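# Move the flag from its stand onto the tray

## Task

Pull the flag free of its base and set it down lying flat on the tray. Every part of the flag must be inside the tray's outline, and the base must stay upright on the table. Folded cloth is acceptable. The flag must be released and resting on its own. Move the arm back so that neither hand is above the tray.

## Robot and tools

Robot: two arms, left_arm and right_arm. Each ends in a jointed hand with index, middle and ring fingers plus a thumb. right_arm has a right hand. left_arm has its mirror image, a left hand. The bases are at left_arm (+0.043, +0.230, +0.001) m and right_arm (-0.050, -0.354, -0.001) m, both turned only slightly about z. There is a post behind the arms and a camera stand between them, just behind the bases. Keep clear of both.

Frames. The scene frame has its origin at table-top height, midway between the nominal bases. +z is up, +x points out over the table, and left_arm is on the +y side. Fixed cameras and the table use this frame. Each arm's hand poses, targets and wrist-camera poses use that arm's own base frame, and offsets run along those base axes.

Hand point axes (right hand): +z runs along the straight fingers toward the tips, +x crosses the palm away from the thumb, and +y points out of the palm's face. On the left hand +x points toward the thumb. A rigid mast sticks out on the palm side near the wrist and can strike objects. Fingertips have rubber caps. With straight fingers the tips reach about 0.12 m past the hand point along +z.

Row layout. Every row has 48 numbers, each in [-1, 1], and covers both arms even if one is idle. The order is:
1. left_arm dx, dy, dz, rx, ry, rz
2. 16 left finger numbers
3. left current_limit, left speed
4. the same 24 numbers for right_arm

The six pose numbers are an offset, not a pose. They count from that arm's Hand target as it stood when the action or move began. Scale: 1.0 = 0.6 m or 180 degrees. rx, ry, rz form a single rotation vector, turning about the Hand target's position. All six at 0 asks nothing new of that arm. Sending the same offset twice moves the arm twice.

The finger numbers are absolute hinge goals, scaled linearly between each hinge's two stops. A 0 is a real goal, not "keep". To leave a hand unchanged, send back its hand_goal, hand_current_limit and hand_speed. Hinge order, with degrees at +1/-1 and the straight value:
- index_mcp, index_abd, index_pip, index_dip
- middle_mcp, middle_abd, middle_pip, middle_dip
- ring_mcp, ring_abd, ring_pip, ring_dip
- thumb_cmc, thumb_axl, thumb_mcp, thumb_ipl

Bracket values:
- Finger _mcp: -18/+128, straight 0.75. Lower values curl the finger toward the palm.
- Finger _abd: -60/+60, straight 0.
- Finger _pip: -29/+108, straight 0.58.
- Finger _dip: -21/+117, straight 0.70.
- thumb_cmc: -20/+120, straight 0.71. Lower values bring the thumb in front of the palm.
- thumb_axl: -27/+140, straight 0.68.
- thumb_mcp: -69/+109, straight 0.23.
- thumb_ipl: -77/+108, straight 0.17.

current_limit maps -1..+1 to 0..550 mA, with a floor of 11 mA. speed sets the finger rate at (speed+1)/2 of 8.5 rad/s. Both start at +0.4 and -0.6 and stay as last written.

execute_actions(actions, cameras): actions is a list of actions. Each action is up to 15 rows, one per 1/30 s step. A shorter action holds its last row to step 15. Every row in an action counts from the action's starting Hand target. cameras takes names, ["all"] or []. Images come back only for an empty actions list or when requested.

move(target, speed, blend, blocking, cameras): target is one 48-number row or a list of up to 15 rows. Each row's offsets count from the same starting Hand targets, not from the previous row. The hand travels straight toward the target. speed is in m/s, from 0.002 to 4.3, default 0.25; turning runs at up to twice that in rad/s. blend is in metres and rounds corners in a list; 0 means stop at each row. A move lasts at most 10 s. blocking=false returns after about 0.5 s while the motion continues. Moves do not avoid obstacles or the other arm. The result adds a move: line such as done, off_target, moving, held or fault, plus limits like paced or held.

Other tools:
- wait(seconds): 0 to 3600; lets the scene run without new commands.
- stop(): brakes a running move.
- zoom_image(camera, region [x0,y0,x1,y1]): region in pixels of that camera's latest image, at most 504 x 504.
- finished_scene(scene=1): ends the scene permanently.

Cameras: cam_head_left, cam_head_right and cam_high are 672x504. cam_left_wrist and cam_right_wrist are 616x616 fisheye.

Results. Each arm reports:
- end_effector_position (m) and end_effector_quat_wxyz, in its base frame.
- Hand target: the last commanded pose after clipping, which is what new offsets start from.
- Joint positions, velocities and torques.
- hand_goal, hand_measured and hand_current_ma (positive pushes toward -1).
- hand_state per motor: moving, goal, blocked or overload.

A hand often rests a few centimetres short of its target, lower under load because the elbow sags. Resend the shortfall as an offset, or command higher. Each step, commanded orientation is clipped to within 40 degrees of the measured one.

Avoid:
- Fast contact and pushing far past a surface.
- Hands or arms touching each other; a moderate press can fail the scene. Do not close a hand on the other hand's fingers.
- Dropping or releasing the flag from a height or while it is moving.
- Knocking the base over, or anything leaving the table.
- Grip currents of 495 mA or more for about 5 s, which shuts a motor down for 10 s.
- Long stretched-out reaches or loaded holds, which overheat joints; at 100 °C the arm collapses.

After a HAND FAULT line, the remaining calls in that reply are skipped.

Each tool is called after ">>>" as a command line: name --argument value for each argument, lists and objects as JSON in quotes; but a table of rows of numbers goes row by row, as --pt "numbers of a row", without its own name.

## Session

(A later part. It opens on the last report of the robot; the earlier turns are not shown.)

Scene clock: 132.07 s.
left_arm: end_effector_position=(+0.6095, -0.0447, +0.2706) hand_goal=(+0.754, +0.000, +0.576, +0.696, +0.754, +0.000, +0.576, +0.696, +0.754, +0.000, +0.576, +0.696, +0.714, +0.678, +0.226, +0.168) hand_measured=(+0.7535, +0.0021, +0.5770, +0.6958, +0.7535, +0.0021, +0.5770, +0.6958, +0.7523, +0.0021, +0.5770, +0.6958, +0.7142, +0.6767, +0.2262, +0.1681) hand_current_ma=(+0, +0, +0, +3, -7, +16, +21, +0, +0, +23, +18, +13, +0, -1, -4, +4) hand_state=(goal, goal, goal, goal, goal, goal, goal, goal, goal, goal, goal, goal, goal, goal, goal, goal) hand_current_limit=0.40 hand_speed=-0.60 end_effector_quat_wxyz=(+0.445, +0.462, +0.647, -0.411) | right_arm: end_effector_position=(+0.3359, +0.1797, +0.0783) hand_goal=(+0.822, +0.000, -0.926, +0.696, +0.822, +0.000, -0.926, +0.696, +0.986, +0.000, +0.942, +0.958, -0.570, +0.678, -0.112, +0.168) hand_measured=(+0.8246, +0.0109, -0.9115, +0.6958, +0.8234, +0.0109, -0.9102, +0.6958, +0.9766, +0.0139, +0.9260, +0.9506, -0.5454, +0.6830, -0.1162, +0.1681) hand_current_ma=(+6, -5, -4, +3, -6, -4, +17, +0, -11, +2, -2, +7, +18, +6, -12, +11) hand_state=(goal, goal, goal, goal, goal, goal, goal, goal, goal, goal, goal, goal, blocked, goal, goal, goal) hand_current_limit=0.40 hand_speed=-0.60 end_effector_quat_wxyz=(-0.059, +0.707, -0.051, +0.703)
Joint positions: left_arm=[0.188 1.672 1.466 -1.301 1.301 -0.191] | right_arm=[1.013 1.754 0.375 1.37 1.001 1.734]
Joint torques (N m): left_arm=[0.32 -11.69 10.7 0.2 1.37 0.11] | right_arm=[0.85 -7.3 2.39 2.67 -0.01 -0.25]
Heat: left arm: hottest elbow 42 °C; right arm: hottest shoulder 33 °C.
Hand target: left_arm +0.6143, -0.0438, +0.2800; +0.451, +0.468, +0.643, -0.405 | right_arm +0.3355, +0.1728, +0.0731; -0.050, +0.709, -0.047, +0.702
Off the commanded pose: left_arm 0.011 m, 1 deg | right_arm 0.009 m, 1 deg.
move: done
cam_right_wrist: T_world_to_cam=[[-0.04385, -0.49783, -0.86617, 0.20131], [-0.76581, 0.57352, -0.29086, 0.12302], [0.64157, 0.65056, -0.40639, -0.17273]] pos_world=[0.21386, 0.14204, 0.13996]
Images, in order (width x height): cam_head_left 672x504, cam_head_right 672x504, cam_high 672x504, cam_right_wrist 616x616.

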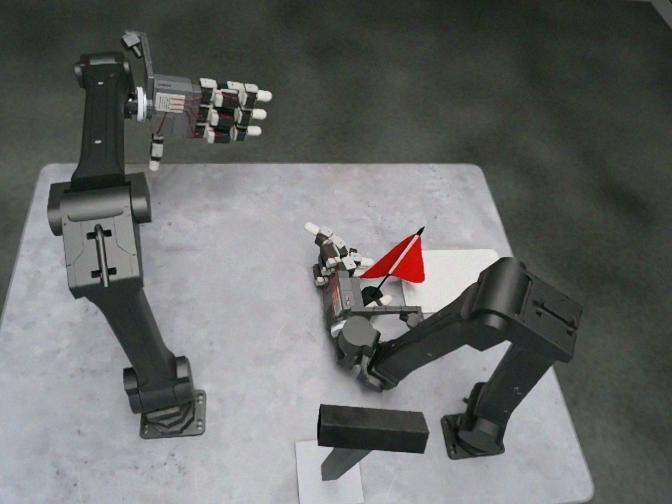

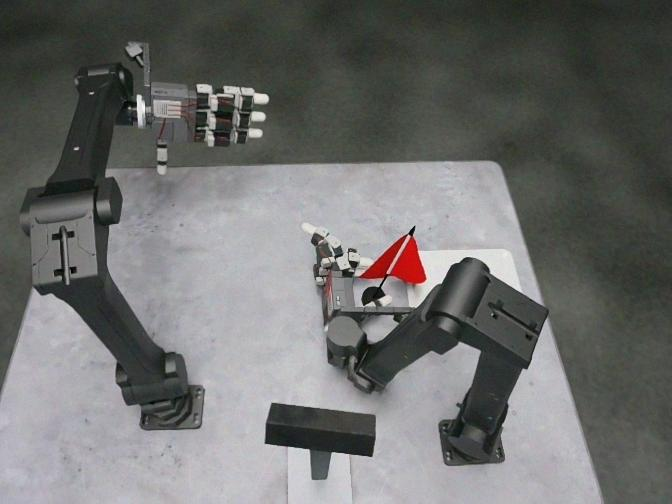

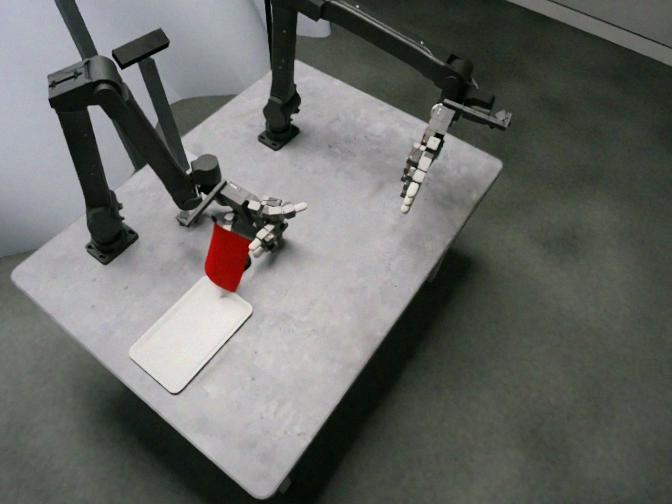

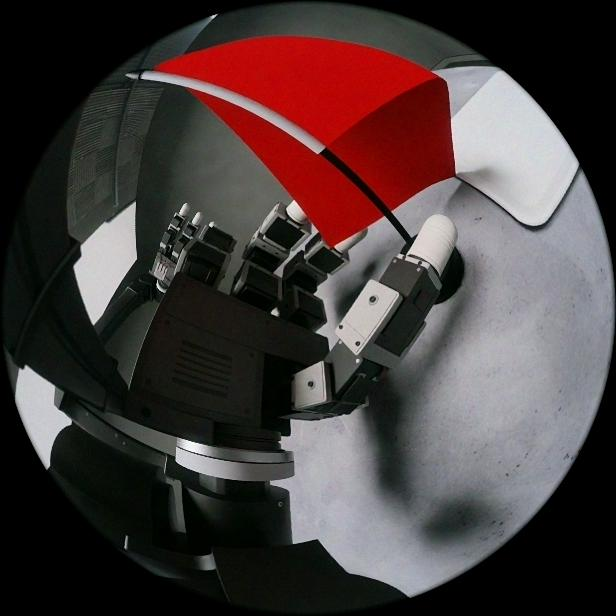

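>>> move --target '[0,0,0,0,0,0,0.754,0,0.576,0.696,0.754,0,0.576,0.696,0.754,0,0.576,0.696,0.714,0.678,0.226,0.168,0.4,-0.6, 0.0087,-0.0247,-0.0035,0,0,0,0.822,0,-0.927,0.696,0.822,0,-0.927,0.696,0.986,0,0.942,0.957,-0.571,0.678,-0.112,0.168,0.4,-0.6]' --speed 0.05 --cameras '["cam_head_left","cam_high","cam_head_right","cam_right_wrist"]'

>>> zoom_image --camera "cam_right_wrist" --region '[230, 60, 530, 300]'

>>> zoom_image --camera "cam_head_left" --region '[290, 210, 470, 345]'

>>> zoom_image --camera "cam_head_right" --region '[290, 210, 470, 345]'

>>> zoom_image --camera "cam_high" --region '[180, 160, 320, 300]'

Scene clock: 138.40 s.
left_arm: end_effector_position=(+0.6095, -0.0447, +0.2706) hand_goal=(+0.754, +0.000, +0.576, +0.696, +0.754, +0.000, +0.576, +0.696, +0.754, +0.000, +0.576, +0.696, +0.714, +0.678, +0.226, +0.168) hand_measured=(+0.7523, +0.0021, +0.5770, +0.6958, +0.7535, +0.0021, +0.5770, +0.6945, +0.7535, +0.0021, +0.5770, +0.6958, +0.7142, +0.6777, +0.2252, +0.1681) hand_current_ma=(+15, -9, +13, -7, +0, +20, +17, +9, -26, -1, +1, +11, +2, -2, -10, +11) hand_state=(goal, goal, goal, goal, goal, goal, goal, goal, goal, goal, goal, goal, goal, goal, goal, goal) hand_current_limit=0.40 hand_speed=-0.60 end_effector_quat_wxyz=(+0.445, +0.462, +0.647, -0.411) | right_arm: end_effector_position=(+0.3415, +0.1648, +0.0758) hand_goal=(+0.822, +0.000, -0.926, +0.696, +0.822, +0.000, -0.926, +0.696, +0.986, +0.000, +0.942, +0.958, -0.570, +0.678, -0.112, +0.168) hand_measured=(+0.8246, +0.0109, -0.9102, +0.6958, +0.8234, +0.0095, -0.9102, +0.6958, +0.9754, +0.0139, +0.9260, +0.9506, -0.5441, +0.6830, -0.1152, +0.1681) hand_current_ma=(+0, +2, -4, +12, +4, -5, +13, +12, -18, -1, +2, -6, +17, +1, -5, +8) hand_state=(goal, goal, goal, goal, goal, goal, goal, goal, goal, goal, goal, goal, blocked, goal, goal, goal) hand_current_limit=0.40 hand_speed=-0.60 end_effector_quat_wxyz=(-0.059, +0.707, -0.051, +0.703)
Joint positions: left_arm=[0.188 1.672 1.466 -1.301 1.301 -0.191] | right_arm=[0.97 1.758 0.35 1.4 0.958 1.732]
Joint torques (N m): left_arm=[0.38 -11.63 10.67 0.21 1.37 0.11] | right_arm=[0.91 -7.12 2.18 2.7 -0.01 -0.23]
Heat: left arm: hottest elbow 42 °C; right arm: hottest shoulder 33 °C.
Hand target: left_arm +0.6143, -0.0438, +0.2800; +0.451, +0.468, +0.643, -0.405 | right_arm +0.3407, +0.1581, +0.0709; -0.050, +0.709, -0.047, +0.702
Off the commanded pose: left_arm 0.011 m, 1 deg | right_arm 0.008 m, 1 deg.
move: done
cam_right_wrist: T_world_to_cam=[[-0.04391, -0.49869, -0.86567, 0.19212], [-0.76582, 0.57325, -0.29139, 0.13519], [0.64155, 0.65015, -0.40708, -0.1674]] pos_world=[0.21936, 0.12714, 0.13756]
Images, in order (width x height): cam_head_left 672x504, cam_head_right 672x504, cam_high 672x504, cam_right_wrist 616x616.

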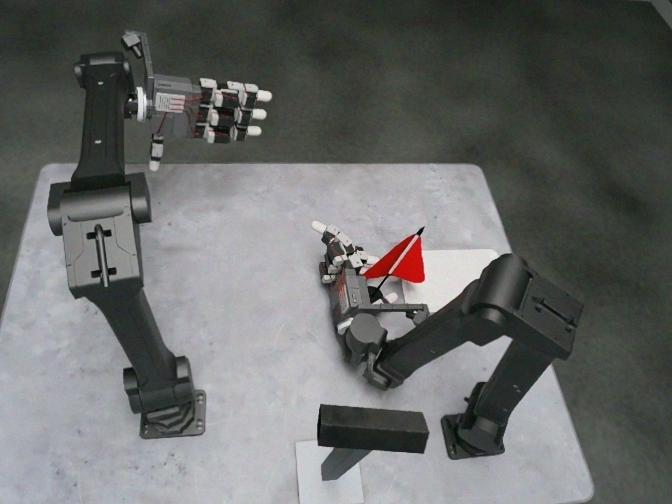

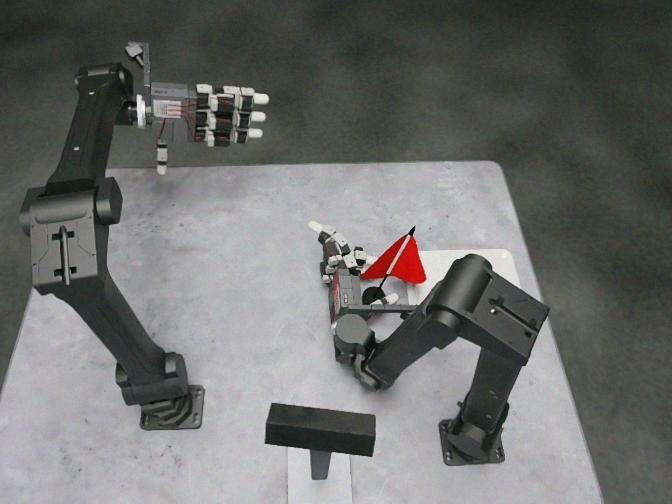

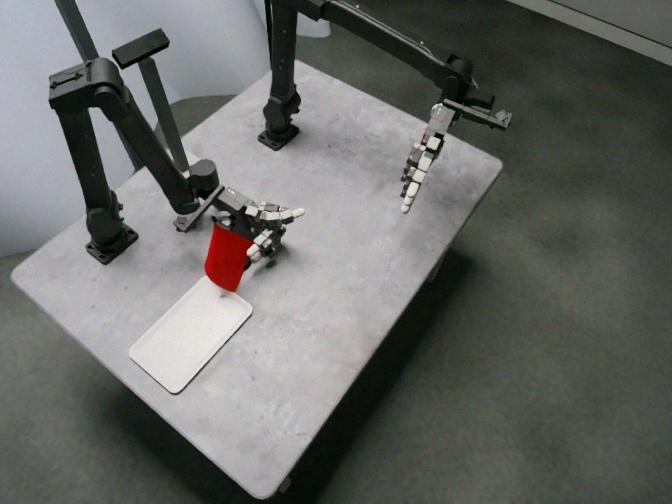

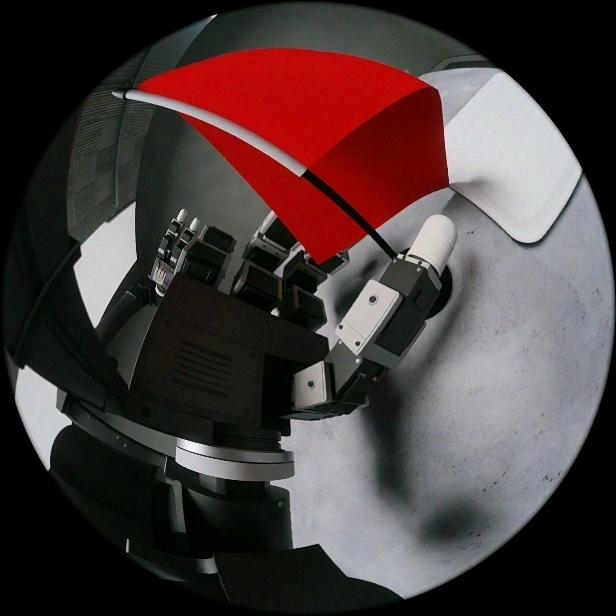

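Scaled by 1.680 from the camera's image (finer frame: 880x880).

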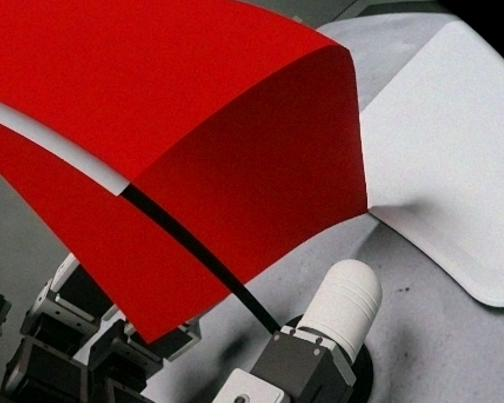

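Scaled by 2.800 from the camera's image (finer frame: 960x720).

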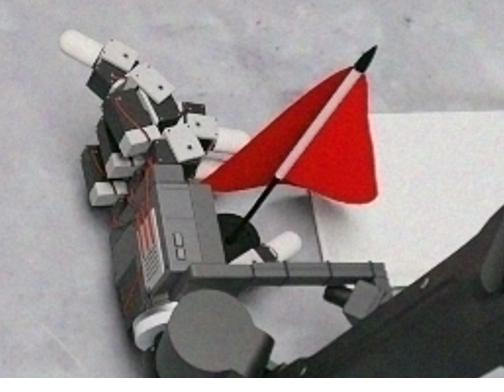

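Scaled by 2.800 from the camera's image (finer frame: 960x720).

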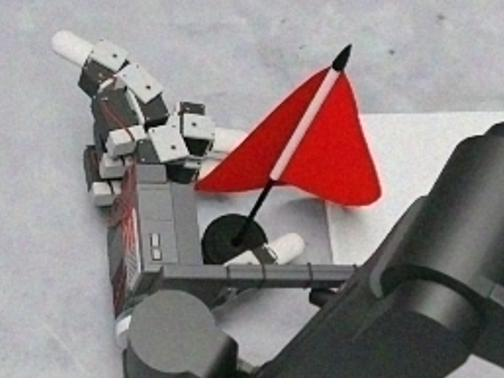

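Scaled by 3.600 from the camera's image (finer frame: 960x720).

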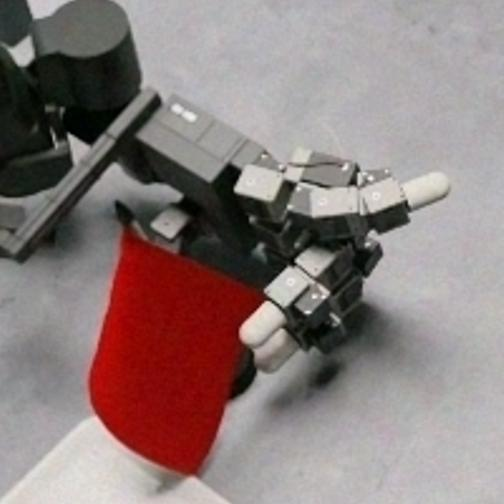

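>>> move --pt "0 0 0 0 0 0 0.754 0 0.576 0.696 0.754 0 0.576 0.696 0.754 0 0.576 0.696 0.714 0.678 0.226 0.168 0.4 -0.6 -0.0093 0.0248 0.0033 0 0 0 0.822 0 -0.927 0.696 0.822 0 -0.927 0.696 0.986 0 0.942 0.957 -0.571 0.678 -0.112 0.168 0.4 -0.6" --pt "0 0 0 0 0 0 0.754 0 0.576 0.696 0.754 0 0.576 0.696 0.754 0 0.576 0.696 0.714 0.678 0.226 0.168 0.4 -0.6 -0.0348 0.081 0.0117 0 0 0 0.822 0 -0.927 0.696 0.822 0 -0.927 0.696 0.986 0 0.942 0.957 -0.571 0.678 -0.112 0.168 0.4 -0.6" --pt "0 0 0 0 0 0 0.754 0 0.576 0.696 0.754 0 0.576 0.696 0.754 0 0.576 0.696 0.714 0.678 0.226 0.168 0.4 -0.6 -0.0492 0.117 0.015 0 0 0 0.822 0 -0.927 0.696 0.822 0 -0.927 0.696 0.986 0 0.942 0.957 -0.571 0.678 -0.112 0.168 0.4 -0.6" --pt "0 0 0 0 0 0 0.754 0 0.576 0.696 0.754 0 0.576 0.696 0.754 0 0.576 0.696 0.714 0.678 0.226 0.168 0.4 -0.6 -0.0742 0.072 0.01 0 0 0 0.671 0 -0.927 0.696 0.671 0 -0.927 0.696 0.986 0 0.942 0.957 -0.571 0.678 -0.112 0.168 0.4 -0.6" --speed 0.06 --blend '[0.005,0.005,0.01,0]' --cameras '["cam_head_left","cam_high","cam_head_right","cam_right_wrist"]'

>>> zoom_image --camera "cam_right_wrist" --region '[230, 60, 530, 300]'

>>> zoom_image --camera "cam_head_left" --region '[290, 210, 470, 345]'

>>> zoom_image --camera "cam_high" --region '[180, 160, 320, 300]'

Scene clock: 165.43 s.
left_arm: end_effector_position=(+0.6095, -0.0447, +0.2706) hand_goal=(+0.754, +0.000, +0.576, +0.696, +0.754, +0.000, +0.576, +0.696, +0.754, +0.000, +0.576, +0.696, +0.714, +0.678, +0.226, +0.168) hand_measured=(+0.7535, +0.0021, +0.5770, +0.6958, +0.7535, +0.0007, +0.5770, +0.6958, +0.7535, +0.0021, +0.5770, +0.6958, +0.7154, +0.6777, +0.2262, +0.1672) hand_current_ma=(+3, -5, -3, -1, +12, +6, +7, +1, -18, +20, +2, +6, -3, +0, +5, +6) hand_state=(goal, goal, goal, goal, goal, goal, goal, goal, goal, goal, goal, goal, goal, goal, goal, goal) hand_current_limit=0.40 hand_speed=-0.60 end_effector_quat_wxyz=(+0.445, +0.462, +0.647, -0.411) | right_arm: end_effector_position=(+0.2998, +0.2016, +0.0773) hand_goal=(+0.672, +0.000, -0.926, +0.696, +0.672, +0.000, -0.926, +0.696, +0.986, +0.000, +0.942, +0.958, -0.570, +0.678, -0.112, +0.168) hand_measured=(+0.6715, +0.0109, -0.9192, +0.6971, +0.6703, +0.0109, -0.9140, +0.6971, +0.9754, +0.0124, +0.9273, +0.9493, -0.5454, +0.6830, -0.1162, +0.1681) hand_current_ma=(+11, -9, -3, -3, -4, -13, +14, +9, -13, +1, -10, +12, +12, +0, -5, +6) hand_state=(goal, goal, goal, goal, goal, goal, goal, goal, goal, goal, goal, goal, blocked, goal, goal, goal) hand_current_limit=0.40 hand_speed=-0.60 end_effector_quat_wxyz=(-0.044, +0.710, -0.048, +0.701)
Joint positions: left_arm=[0.188 1.672 1.466 -1.301 1.301 -0.191] | right_arm=[1.151 1.758 0.392 1.333 1.155 1.732]
Joint torques (N m): left_arm=[0.38 -11.58 10.69 0.21 1.37 0.11] | right_arm=[2.37 -8.7 2.33 2.41 0.18 -0.18]
Heat: left arm: hottest elbow 43 °C; right arm: hottest shoulder 33 °C.
Hand target: left_arm +0.6143, -0.0438, +0.2800; +0.451, +0.468, +0.643, -0.405 | right_arm +0.2962, +0.2012, +0.0769; -0.050, +0.709, -0.047, +0.702
Off the commanded pose: left_arm 0.011 m, 1 deg | right_arm 0.004 m, 1 deg.
move: done
cam_right_wrist: T_world_to_cam=[[-0.05931, -0.51877, -0.85286, 0.2176], [-0.75939, 0.57798, -0.29876, 0.08031], [0.64792, 0.62994, -0.42823, -0.16032]] pos_world=[0.17776, 0.16746, 0.14092]
Images, in order (width x height): cam_head_left 672x504, cam_head_right 672x504, cam_high 672x504, cam_right_wrist 616x616.

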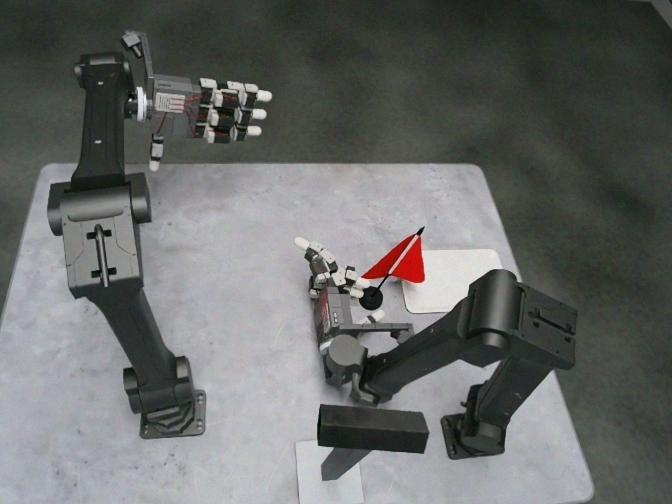

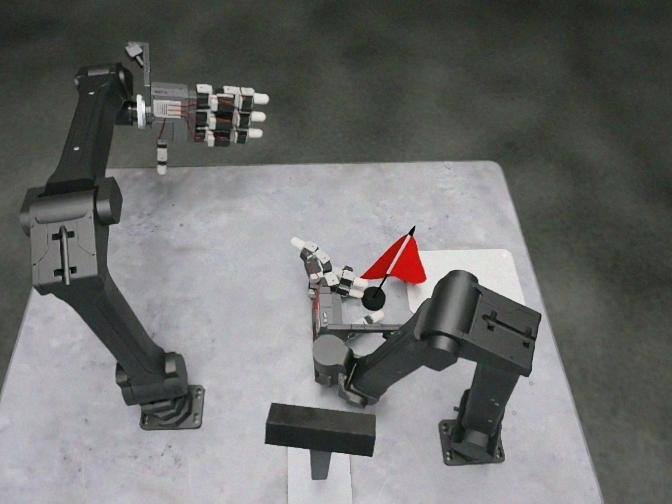

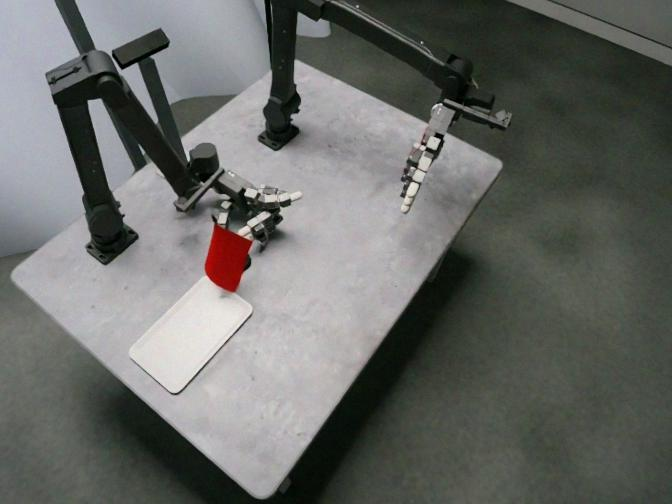

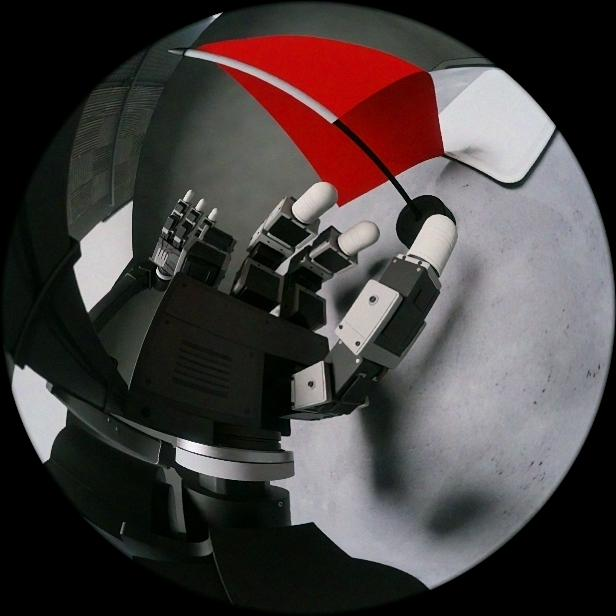

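Scaled by 1.680 from the camera's image (finer frame: 880x880).

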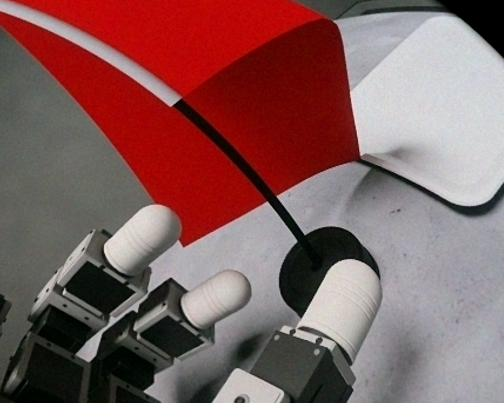

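Scaled by 2.800 from the camera's image (finer frame: 960x720).

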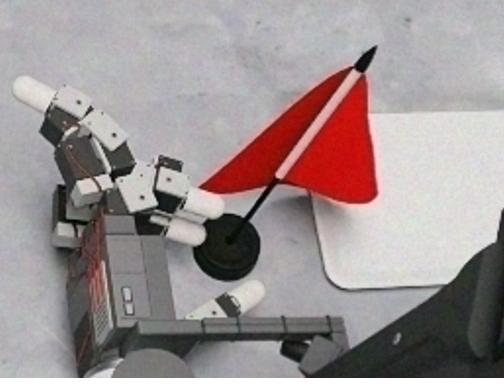

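Scaled by 3.600 from the camera's image (finer frame: 960x720).

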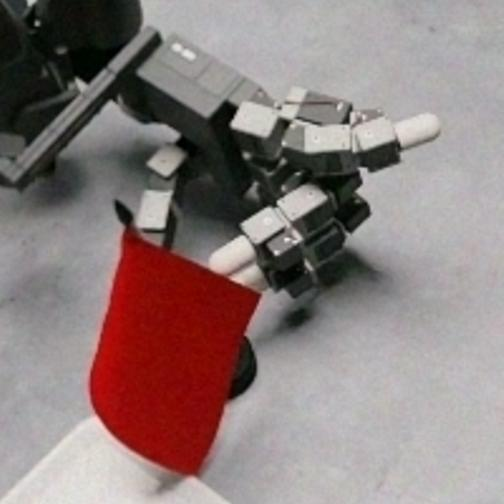

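>>> move --target '[0,0,0,0,0,0,0.754,0,0.576,0.696,0.754,0,0.576,0.696,0.754,0,0.576,0.696,0.714,0.678,0.226,0.168,0.4,-0.6, 0.049,-0.046,-0.0015,0,0,0,0.671,0,-0.927,0.696,0.671,0,-0.927,0.696,0.986,0,0.942,0.957,-0.571,0.678,-0.112,0.168,0.4,-0.6]' --speed 0.05 --cameras '["cam_head_left","cam_high","cam_head_right","cam_right_wrist"]'

>>> zoom_image --camera "cam_right_wrist" --region '[230, 60, 530, 300]'

>>> zoom_image --camera "cam_head_left" --region '[290, 210, 470, 345]'

>>> zoom_image --camera "cam_high" --region '[180, 160, 320, 300]'

Scene clock: 175.03 s.
left_arm: end_effector_position=(+0.6095, -0.0447, +0.2706) hand_goal=(+0.754, +0.000, +0.576, +0.696, +0.754, +0.000, +0.576, +0.696, +0.754, +0.000, +0.576, +0.696, +0.714, +0.678, +0.226, +0.168) hand_measured=(+0.7535, +0.0036, +0.5770, +0.6958, +0.7535, +0.0036, +0.5757, +0.6958, +0.7523, +0.0021, +0.5770, +0.6958, +0.7142, +0.6777, +0.2262, +0.1681) hand_current_ma=(+7, -2, -2, -5, -12, -3, +13, +15, +4, +10, +2, +13, +4, -8, -6, +8) hand_state=(goal, goal, goal, goal, goal, goal, goal, goal, goal, goal, goal, goal, goal, goal, goal, goal) hand_current_limit=0.40 hand_speed=-0.60 end_effector_quat_wxyz=(+0.445, +0.462, +0.647, -0.411) | right_arm: end_effector_position=(+0.3253, +0.1795, +0.0746) hand_goal=(+0.672, +0.000, -0.926, +0.696, +0.672, +0.000, -0.926, +0.696, +0.986, +0.000, +0.942, +0.958, -0.570, +0.678, -0.112, +0.168) hand_measured=(+0.6715, +0.0109, -0.9192, +0.6971, +0.6703, +0.0095, -0.9153, +0.6958, +0.9754, +0.0139, +0.9260, +0.9493, -0.5454, +0.6820, -0.1152, +0.1681) hand_current_ma=(-1, -8, +5, +3, -9, -10, +12, +1, -15, -3, +7, +7, +14, +3, -10, +8) hand_state=(goal, goal, goal, goal, goal, goal, goal, goal, goal, goal, goal, goal, blocked, goal, goal, goal) hand_current_limit=0.40 hand_speed=-0.60 end_effector_quat_wxyz=(-0.051, +0.711, -0.044, +0.700)
Joint positions: left_arm=[0.188 1.672 1.466 -1.301 1.301 -0.191] | right_arm=[1.043 1.758 0.362 1.365 1.031 1.732]
Joint torques (N m): left_arm=[0.38 -11.69 10.69 0.21 1.37 0.11] | right_arm=[0.85 -8.76 2.21 2.54 0.01 -0.24]
Heat: left arm: hottest elbow 43 °C; right arm: hottest shoulder 33 °C.
Hand target: left_arm +0.6143, -0.0438, +0.2800; +0.451, +0.468, +0.643, -0.405 | right_arm +0.3256, +0.1736, +0.0760; -0.050, +0.709, -0.047, +0.702
Off the commanded pose: left_arm 0.011 m, 1 deg | right_arm 0.006 m, 1 deg.
move: done
cam_right_wrist: T_world_to_cam=[[-0.05329, -0.51603, -0.85491, 0.20306], [-0.76901, 0.56735, -0.29452, 0.11637], [0.63701, 0.64174, -0.42707, -0.16263]] pos_world=[0.20391, 0.14313, 0.13841]
Images, in order (width x height): cam_head_left 672x504, cam_head_right 672x504, cam_high 672x504, cam_right_wrist 616x616.

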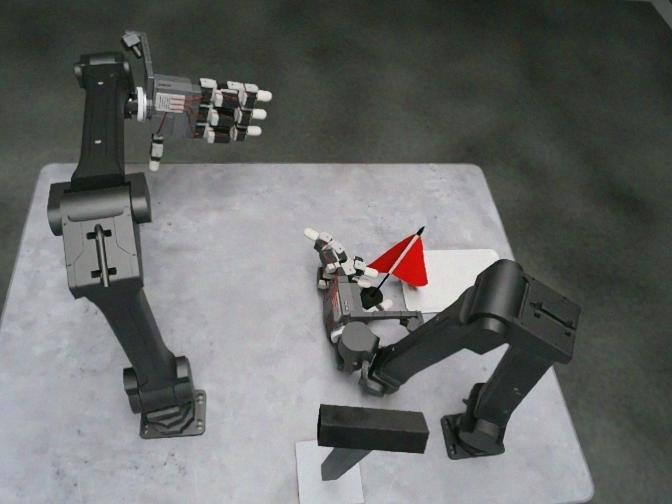

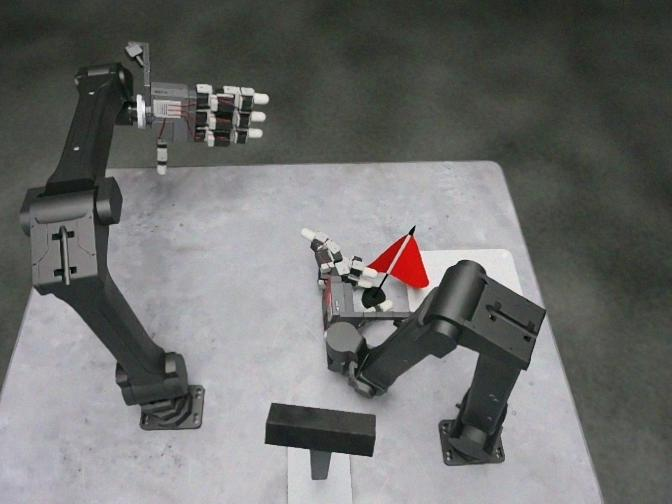

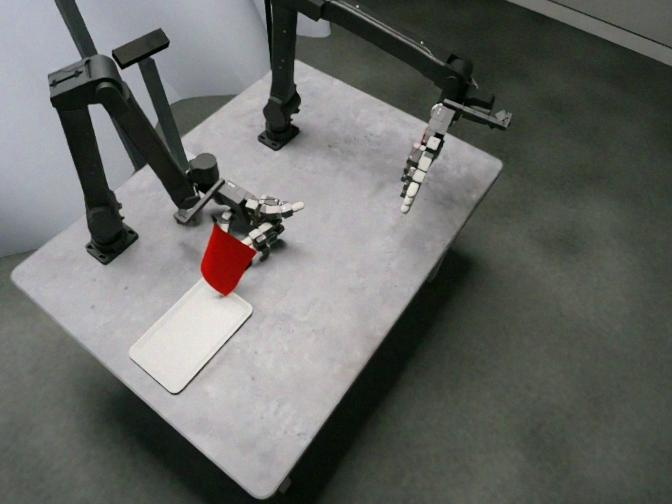

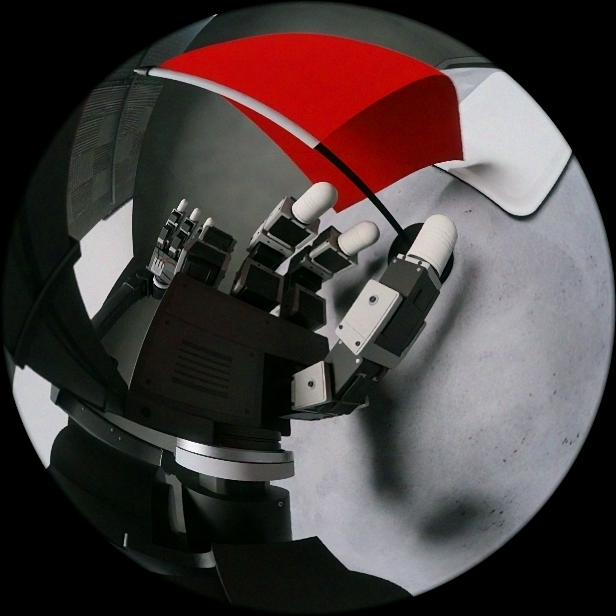

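Scaled by 1.680 from the camera's image (finer frame: 880x880).

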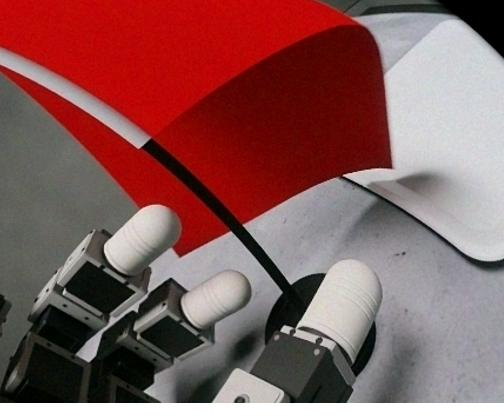

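Scaled by 2.800 from the camera's image (finer frame: 960x720).

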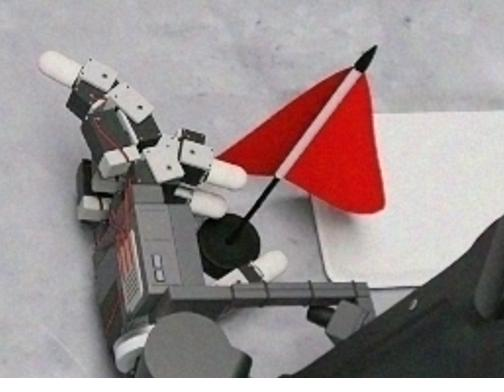

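Scaled by 3.600 from the camera's image (finer frame: 960x720).

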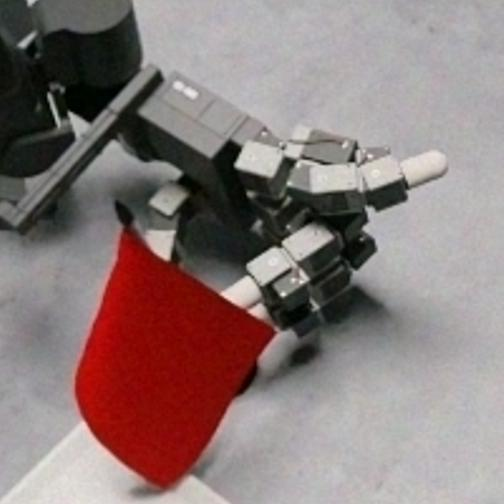

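>>> move --target '[0,0,0,0,0,0,0.754,0,0.576,0.696,0.754,0,0.576,0.696,0.754,0,0.576,0.696,0.714,0.678,0.226,0.168,0.4,-0.6, 0.026,-0.0208,0.0017,0,0,0,0.671,0,-0.927,0.696,0.671,0,-0.927,0.696,0.986,0,0.942,0.957,-0.571,0.678,-0.112,0.168,0.4,-0.6]' --speed 0.05 --cameras '["cam_head_left","cam_high","cam_head_right","cam_right_wrist"]'

>>> zoom_image --camera "cam_right_wrist" --region '[230, 60, 530, 300]'

>>> zoom_image --camera "cam_head_left" --region '[330, 230, 430, 315]'

>>> zoom_image --camera "cam_high" --region '[180, 160, 320, 300]'

Scene clock: 189.47 s.
left_arm: end_effector_position=(+0.6095, -0.0447, +0.2706) hand_goal=(+0.754, +0.000, +0.576, +0.696, +0.754, +0.000, +0.576, +0.696, +0.754, +0.000, +0.576, +0.696, +0.714, +0.678, +0.226, +0.168) hand_measured=(+0.7535, +0.0021, +0.5770, +0.6958, +0.7535, +0.0021, +0.5757, +0.6958, +0.7523, +0.0021, +0.5770, +0.6958, +0.7154, +0.6767, +0.2262, +0.1681) hand_current_ma=(+8, -2, +4, -5, -8, +15, +16, +10, -1, +12, +4, +9, +16, -18, -5, +8) hand_state=(goal, goal, goal, goal, goal, goal, goal, goal, goal, goal, goal, goal, goal, goal, goal, goal) hand_current_limit=0.40 hand_speed=-0.60 end_effector_quat_wxyz=(+0.445, +0.462, +0.647, -0.411) | right_arm: end_effector_position=(+0.3412, +0.1665, +0.0735) hand_goal=(+0.672, +0.000, -0.926, +0.696, +0.672, +0.000, -0.926, +0.696, +0.986, +0.000, +0.942, +0.958, -0.570, +0.678, -0.112, +0.168) hand_measured=(+0.6703, +0.0109, -0.9166, +0.6958, +0.6703, +0.0095, -0.9127, +0.6958, +0.9754, +0.0139, +0.9260, +0.9506, -0.5454, +0.6830, -0.1152, +0.1681) hand_current_ma=(+12, -8, +2, -1, -12, -1, +8, -7, -16, -3, -10, +12, +15, +2, -11, +8) hand_state=(goal, goal, goal, goal, goal, goal, goal, goal, goal, goal, goal, goal, blocked, goal, goal, goal) hand_current_limit=0.40 hand_speed=-0.60 end_effector_quat_wxyz=(-0.050, +0.713, -0.043, +0.698)
Joint positions: left_arm=[0.188 1.672 1.466 -1.301 1.301 -0.191] | right_arm=[0.975 1.758 0.356 1.367 0.963 1.731]
Joint torques (N m): left_arm=[0.32 -11.75 10.67 0.21 1.37 0.11] | right_arm=[0.91 -9.23 2.24 2.67 0.01 -0.26]
Heat: left arm: hottest elbow 43 °C; right arm: hottest shoulder 33 °C.
Hand target: left_arm +0.6143, -0.0438, +0.2800; +0.451, +0.468, +0.643, -0.405 | right_arm +0.3413, +0.1612, +0.0771; -0.050, +0.709, -0.047, +0.702
Off the commanded pose: left_arm 0.011 m, 1 deg | right_arm 0.006 m, 1 deg.
move: done
cam_right_wrist: T_world_to_cam=[[-0.05716, -0.51866, -0.85307, 0.19789], [-0.7698, 0.56699, -0.29314, 0.13585], [0.63572, 0.63994, -0.43168, -0.16381]] pos_world=[0.22002, 0.13044, 0.13792]
Images, in order (width x height): cam_head_left 672x504, cam_head_right 672x504, cam_high 672x504, cam_right_wrist 616x616.

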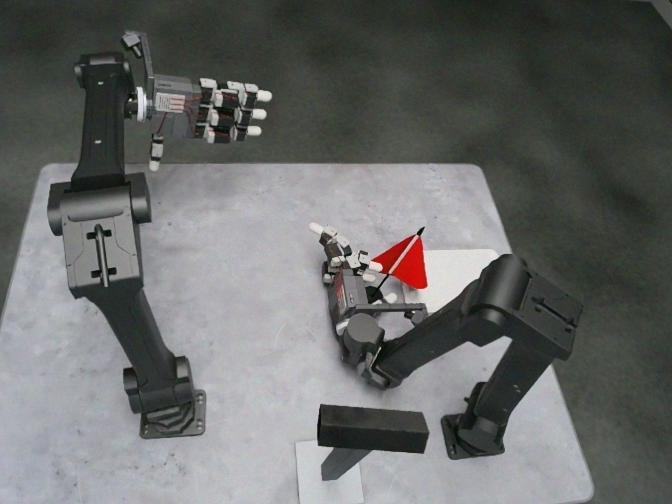

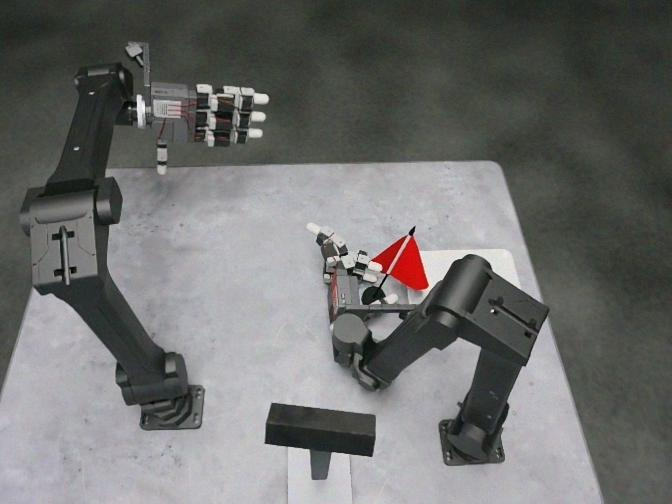

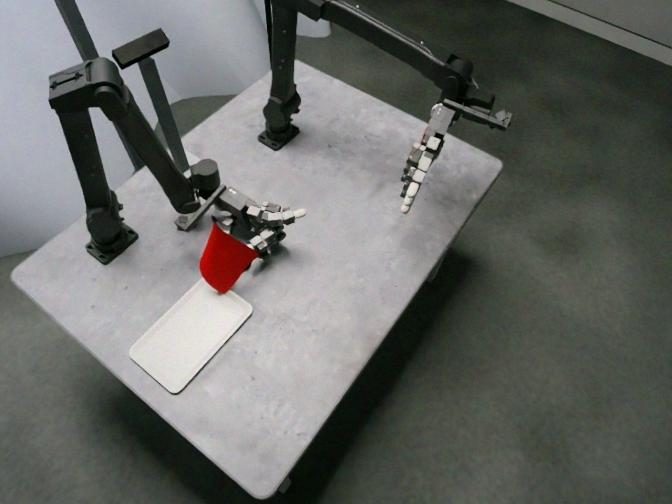

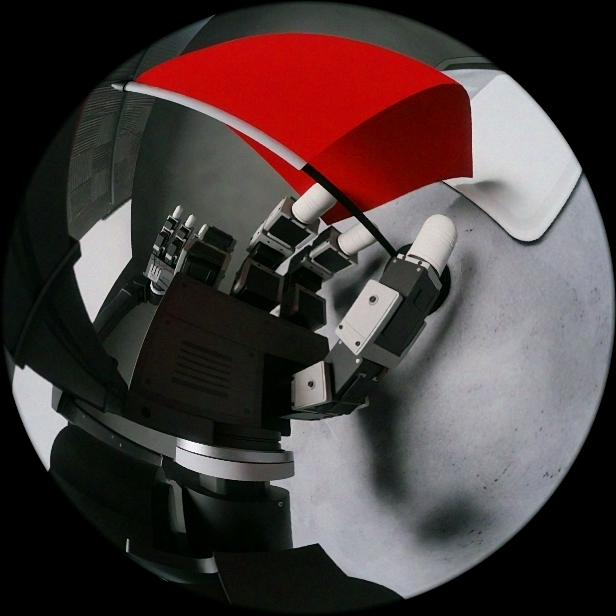

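Scaled by 1.680 from the camera's image (finer frame: 880x880).

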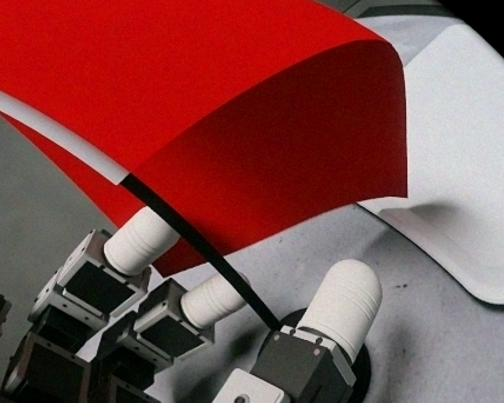

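Scaled by 5.040 from the camera's image (finer frame: 960x720).

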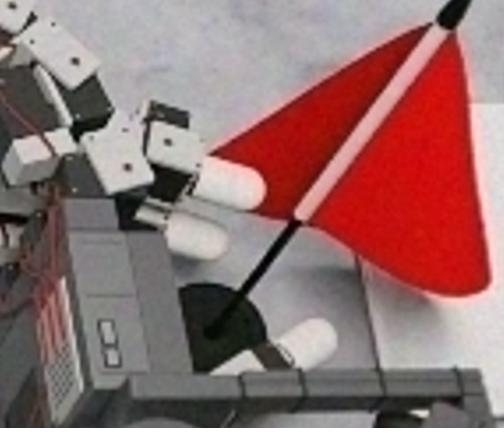

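Scaled by 3.600 from the camera's image (finer frame: 960x720).

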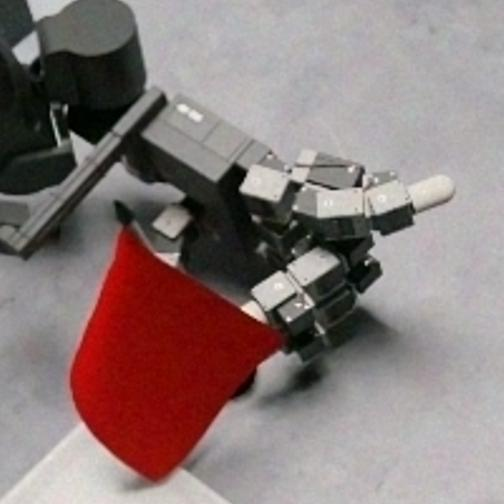

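>>> move --target '[0,0,0,0,0,0,0.754,0,0.576,0.696,0.754,0,0.576,0.696,0.754,0,0.576,0.696,0.714,0.678,0.226,0.168,0.4,-0.6, 0,0,0,0,0,0,0.548,0,-0.927,0.696,0.548,0,-0.927,0.696,0.986,0,0.942,0.957,-0.571,0.678,-0.281,0.168,0.1,-0.9]' --cameras '["cam_head_left","cam_high","cam_head_right","cam_right_wrist"]'

>>> zoom_image --camera "cam_right_wrist" --region '[230, 60, 530, 300]'

>>> zoom_image --camera "cam_head_left" --region '[330, 230, 430, 315]'

>>> zoom_image --camera "cam_head_right" --region '[330, 230, 430, 315]'

Scene clock: 203.17 s.
left_arm: end_effector_position=(+0.6095, -0.0447, +0.2706) hand_goal=(+0.754, +0.000, +0.576, +0.696, +0.754, +0.000, +0.576, +0.696, +0.754, +0.000, +0.576, +0.696, +0.714, +0.678, +0.226, +0.168) hand_measured=(+0.7535, +0.0021, +0.5770, +0.6958, +0.7535, +0.0021, +0.5770, +0.6958, +0.7535, +0.0021, +0.5770, +0.6958, +0.7129, +0.6767, +0.2262, +0.1672) hand_current_ma=(-5, -8, +4, -24, -21, -5, +17, +6, +0, +4, +16, +9, -2, +1, -3, +6) hand_state=(goal, goal, goal, goal, goal, goal, goal, goal, goal, goal, goal, goal, goal, goal, goal, goal) hand_current_limit=0.40 hand_speed=-0.60 end_effector_quat_wxyz=(+0.445, +0.462, +0.647, -0.411) | right_arm: end_effector_position=(+0.3412, +0.1666, +0.0735) hand_goal=(+0.548, +0.000, -0.926, +0.696, +0.548, +0.000, -0.926, +0.696, +0.986, +0.000, +0.942, +0.958, -0.570, +0.678, -0.280, +0.168) hand_measured=(+0.5545, +0.0124, -0.9166, +0.6958, +0.5533, +0.0095, -0.9140, +0.6958, +0.9766, +0.0124, +0.9260, +0.9506, -0.5454, +0.6820, -0.2647, +0.1691) hand_current_ma=(+7, -6, +1, +3, -14, -10, +10, +6, -1, +1, -6, +2, +16, +0, -2, +4) hand_state=(goal, goal, goal, goal, goal, goal, goal, goal, goal, goal, goal, goal, blocked, goal, goal, goal) hand_current_limit=0.10 hand_speed=-0.90 end_effector_quat_wxyz=(-0.050, +0.713, -0.043, +0.698)
Joint positions: left_arm=[0.188 1.672 1.466 -1.301 1.301 -0.191] | right_arm=[0.975 1.758 0.356 1.367 0.963 1.731]
Joint torques (N m): left_arm=[0.38 -11.69 10.7 0.2 1.37 0.11] | right_arm=[0.91 -9.17 2.24 2.69 0.02 -0.27]
Heat: left arm: hottest elbow 43 °C; right arm: hottest shoulder 33 °C.
Hand target: left_arm +0.6143, -0.0438, +0.2800; +0.451, +0.468, +0.643, -0.405 | right_arm +0.3413, +0.1612, +0.0771; -0.050, +0.709, -0.047, +0.702
Off the commanded pose: left_arm 0.011 m, 1 deg | right_arm 0.006 m, 1 deg.
move: done
cam_right_wrist: T_world_to_cam=[[-0.05698, -0.5187, -0.85306, 0.19785], [-0.76998, 0.56673, -0.29317, 0.13592], [0.63552, 0.64014, -0.43168, -0.16379]] pos_world=[0.22002, 0.13044, 0.13792]
Images, in order (width x height): cam_head_left 672x504, cam_head_right 672x504, cam_high 672x504, cam_right_wrist 616x616.

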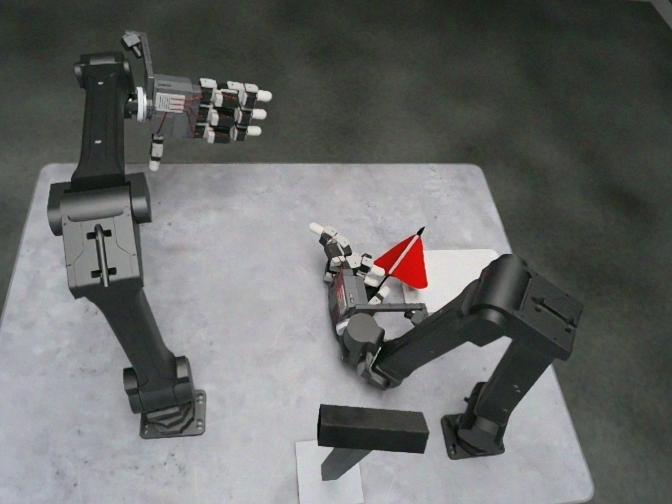

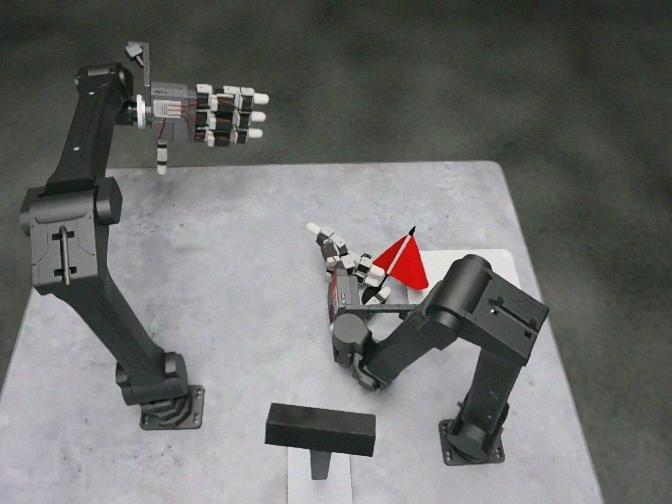

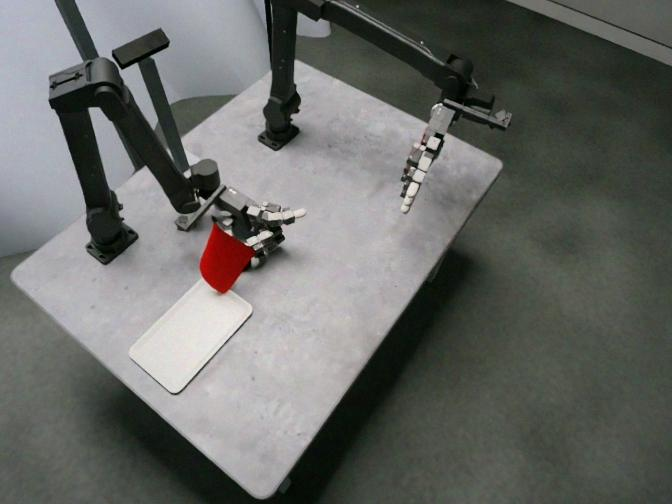

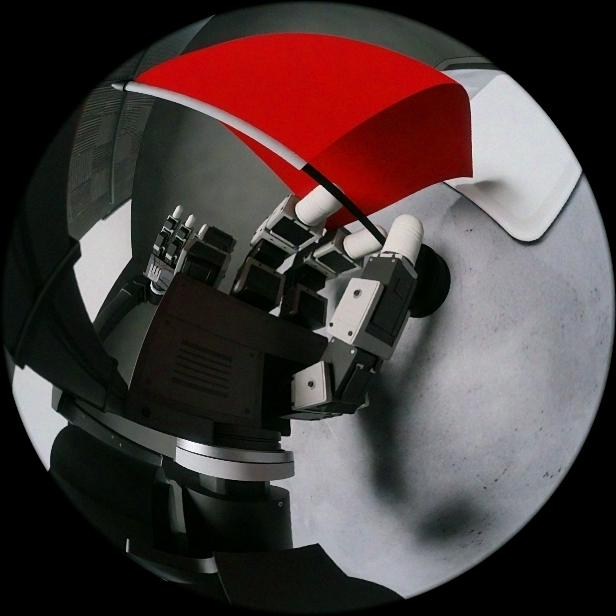

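Scaled by 1.680 from the camera's image (finer frame: 880x880).

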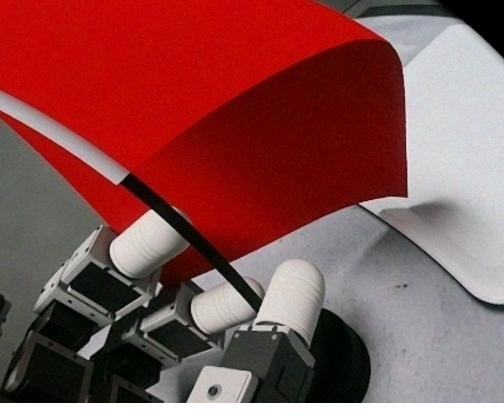

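Scaled by 5.040 from the camera's image (finer frame: 960x720).

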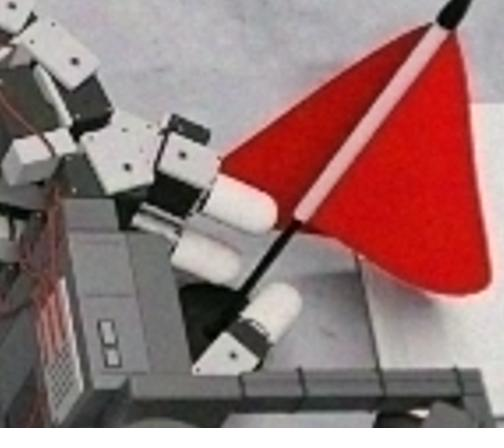

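Scaled by 5.040 from the camera's image (finer frame: 960x720).

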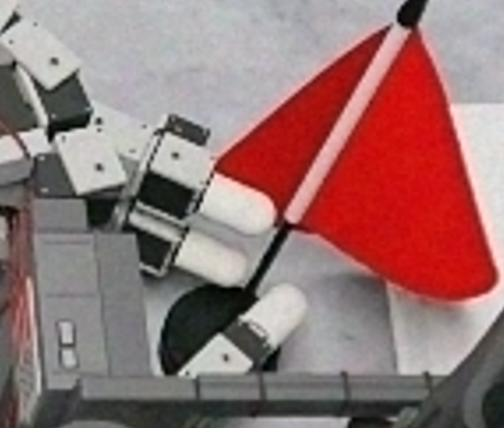

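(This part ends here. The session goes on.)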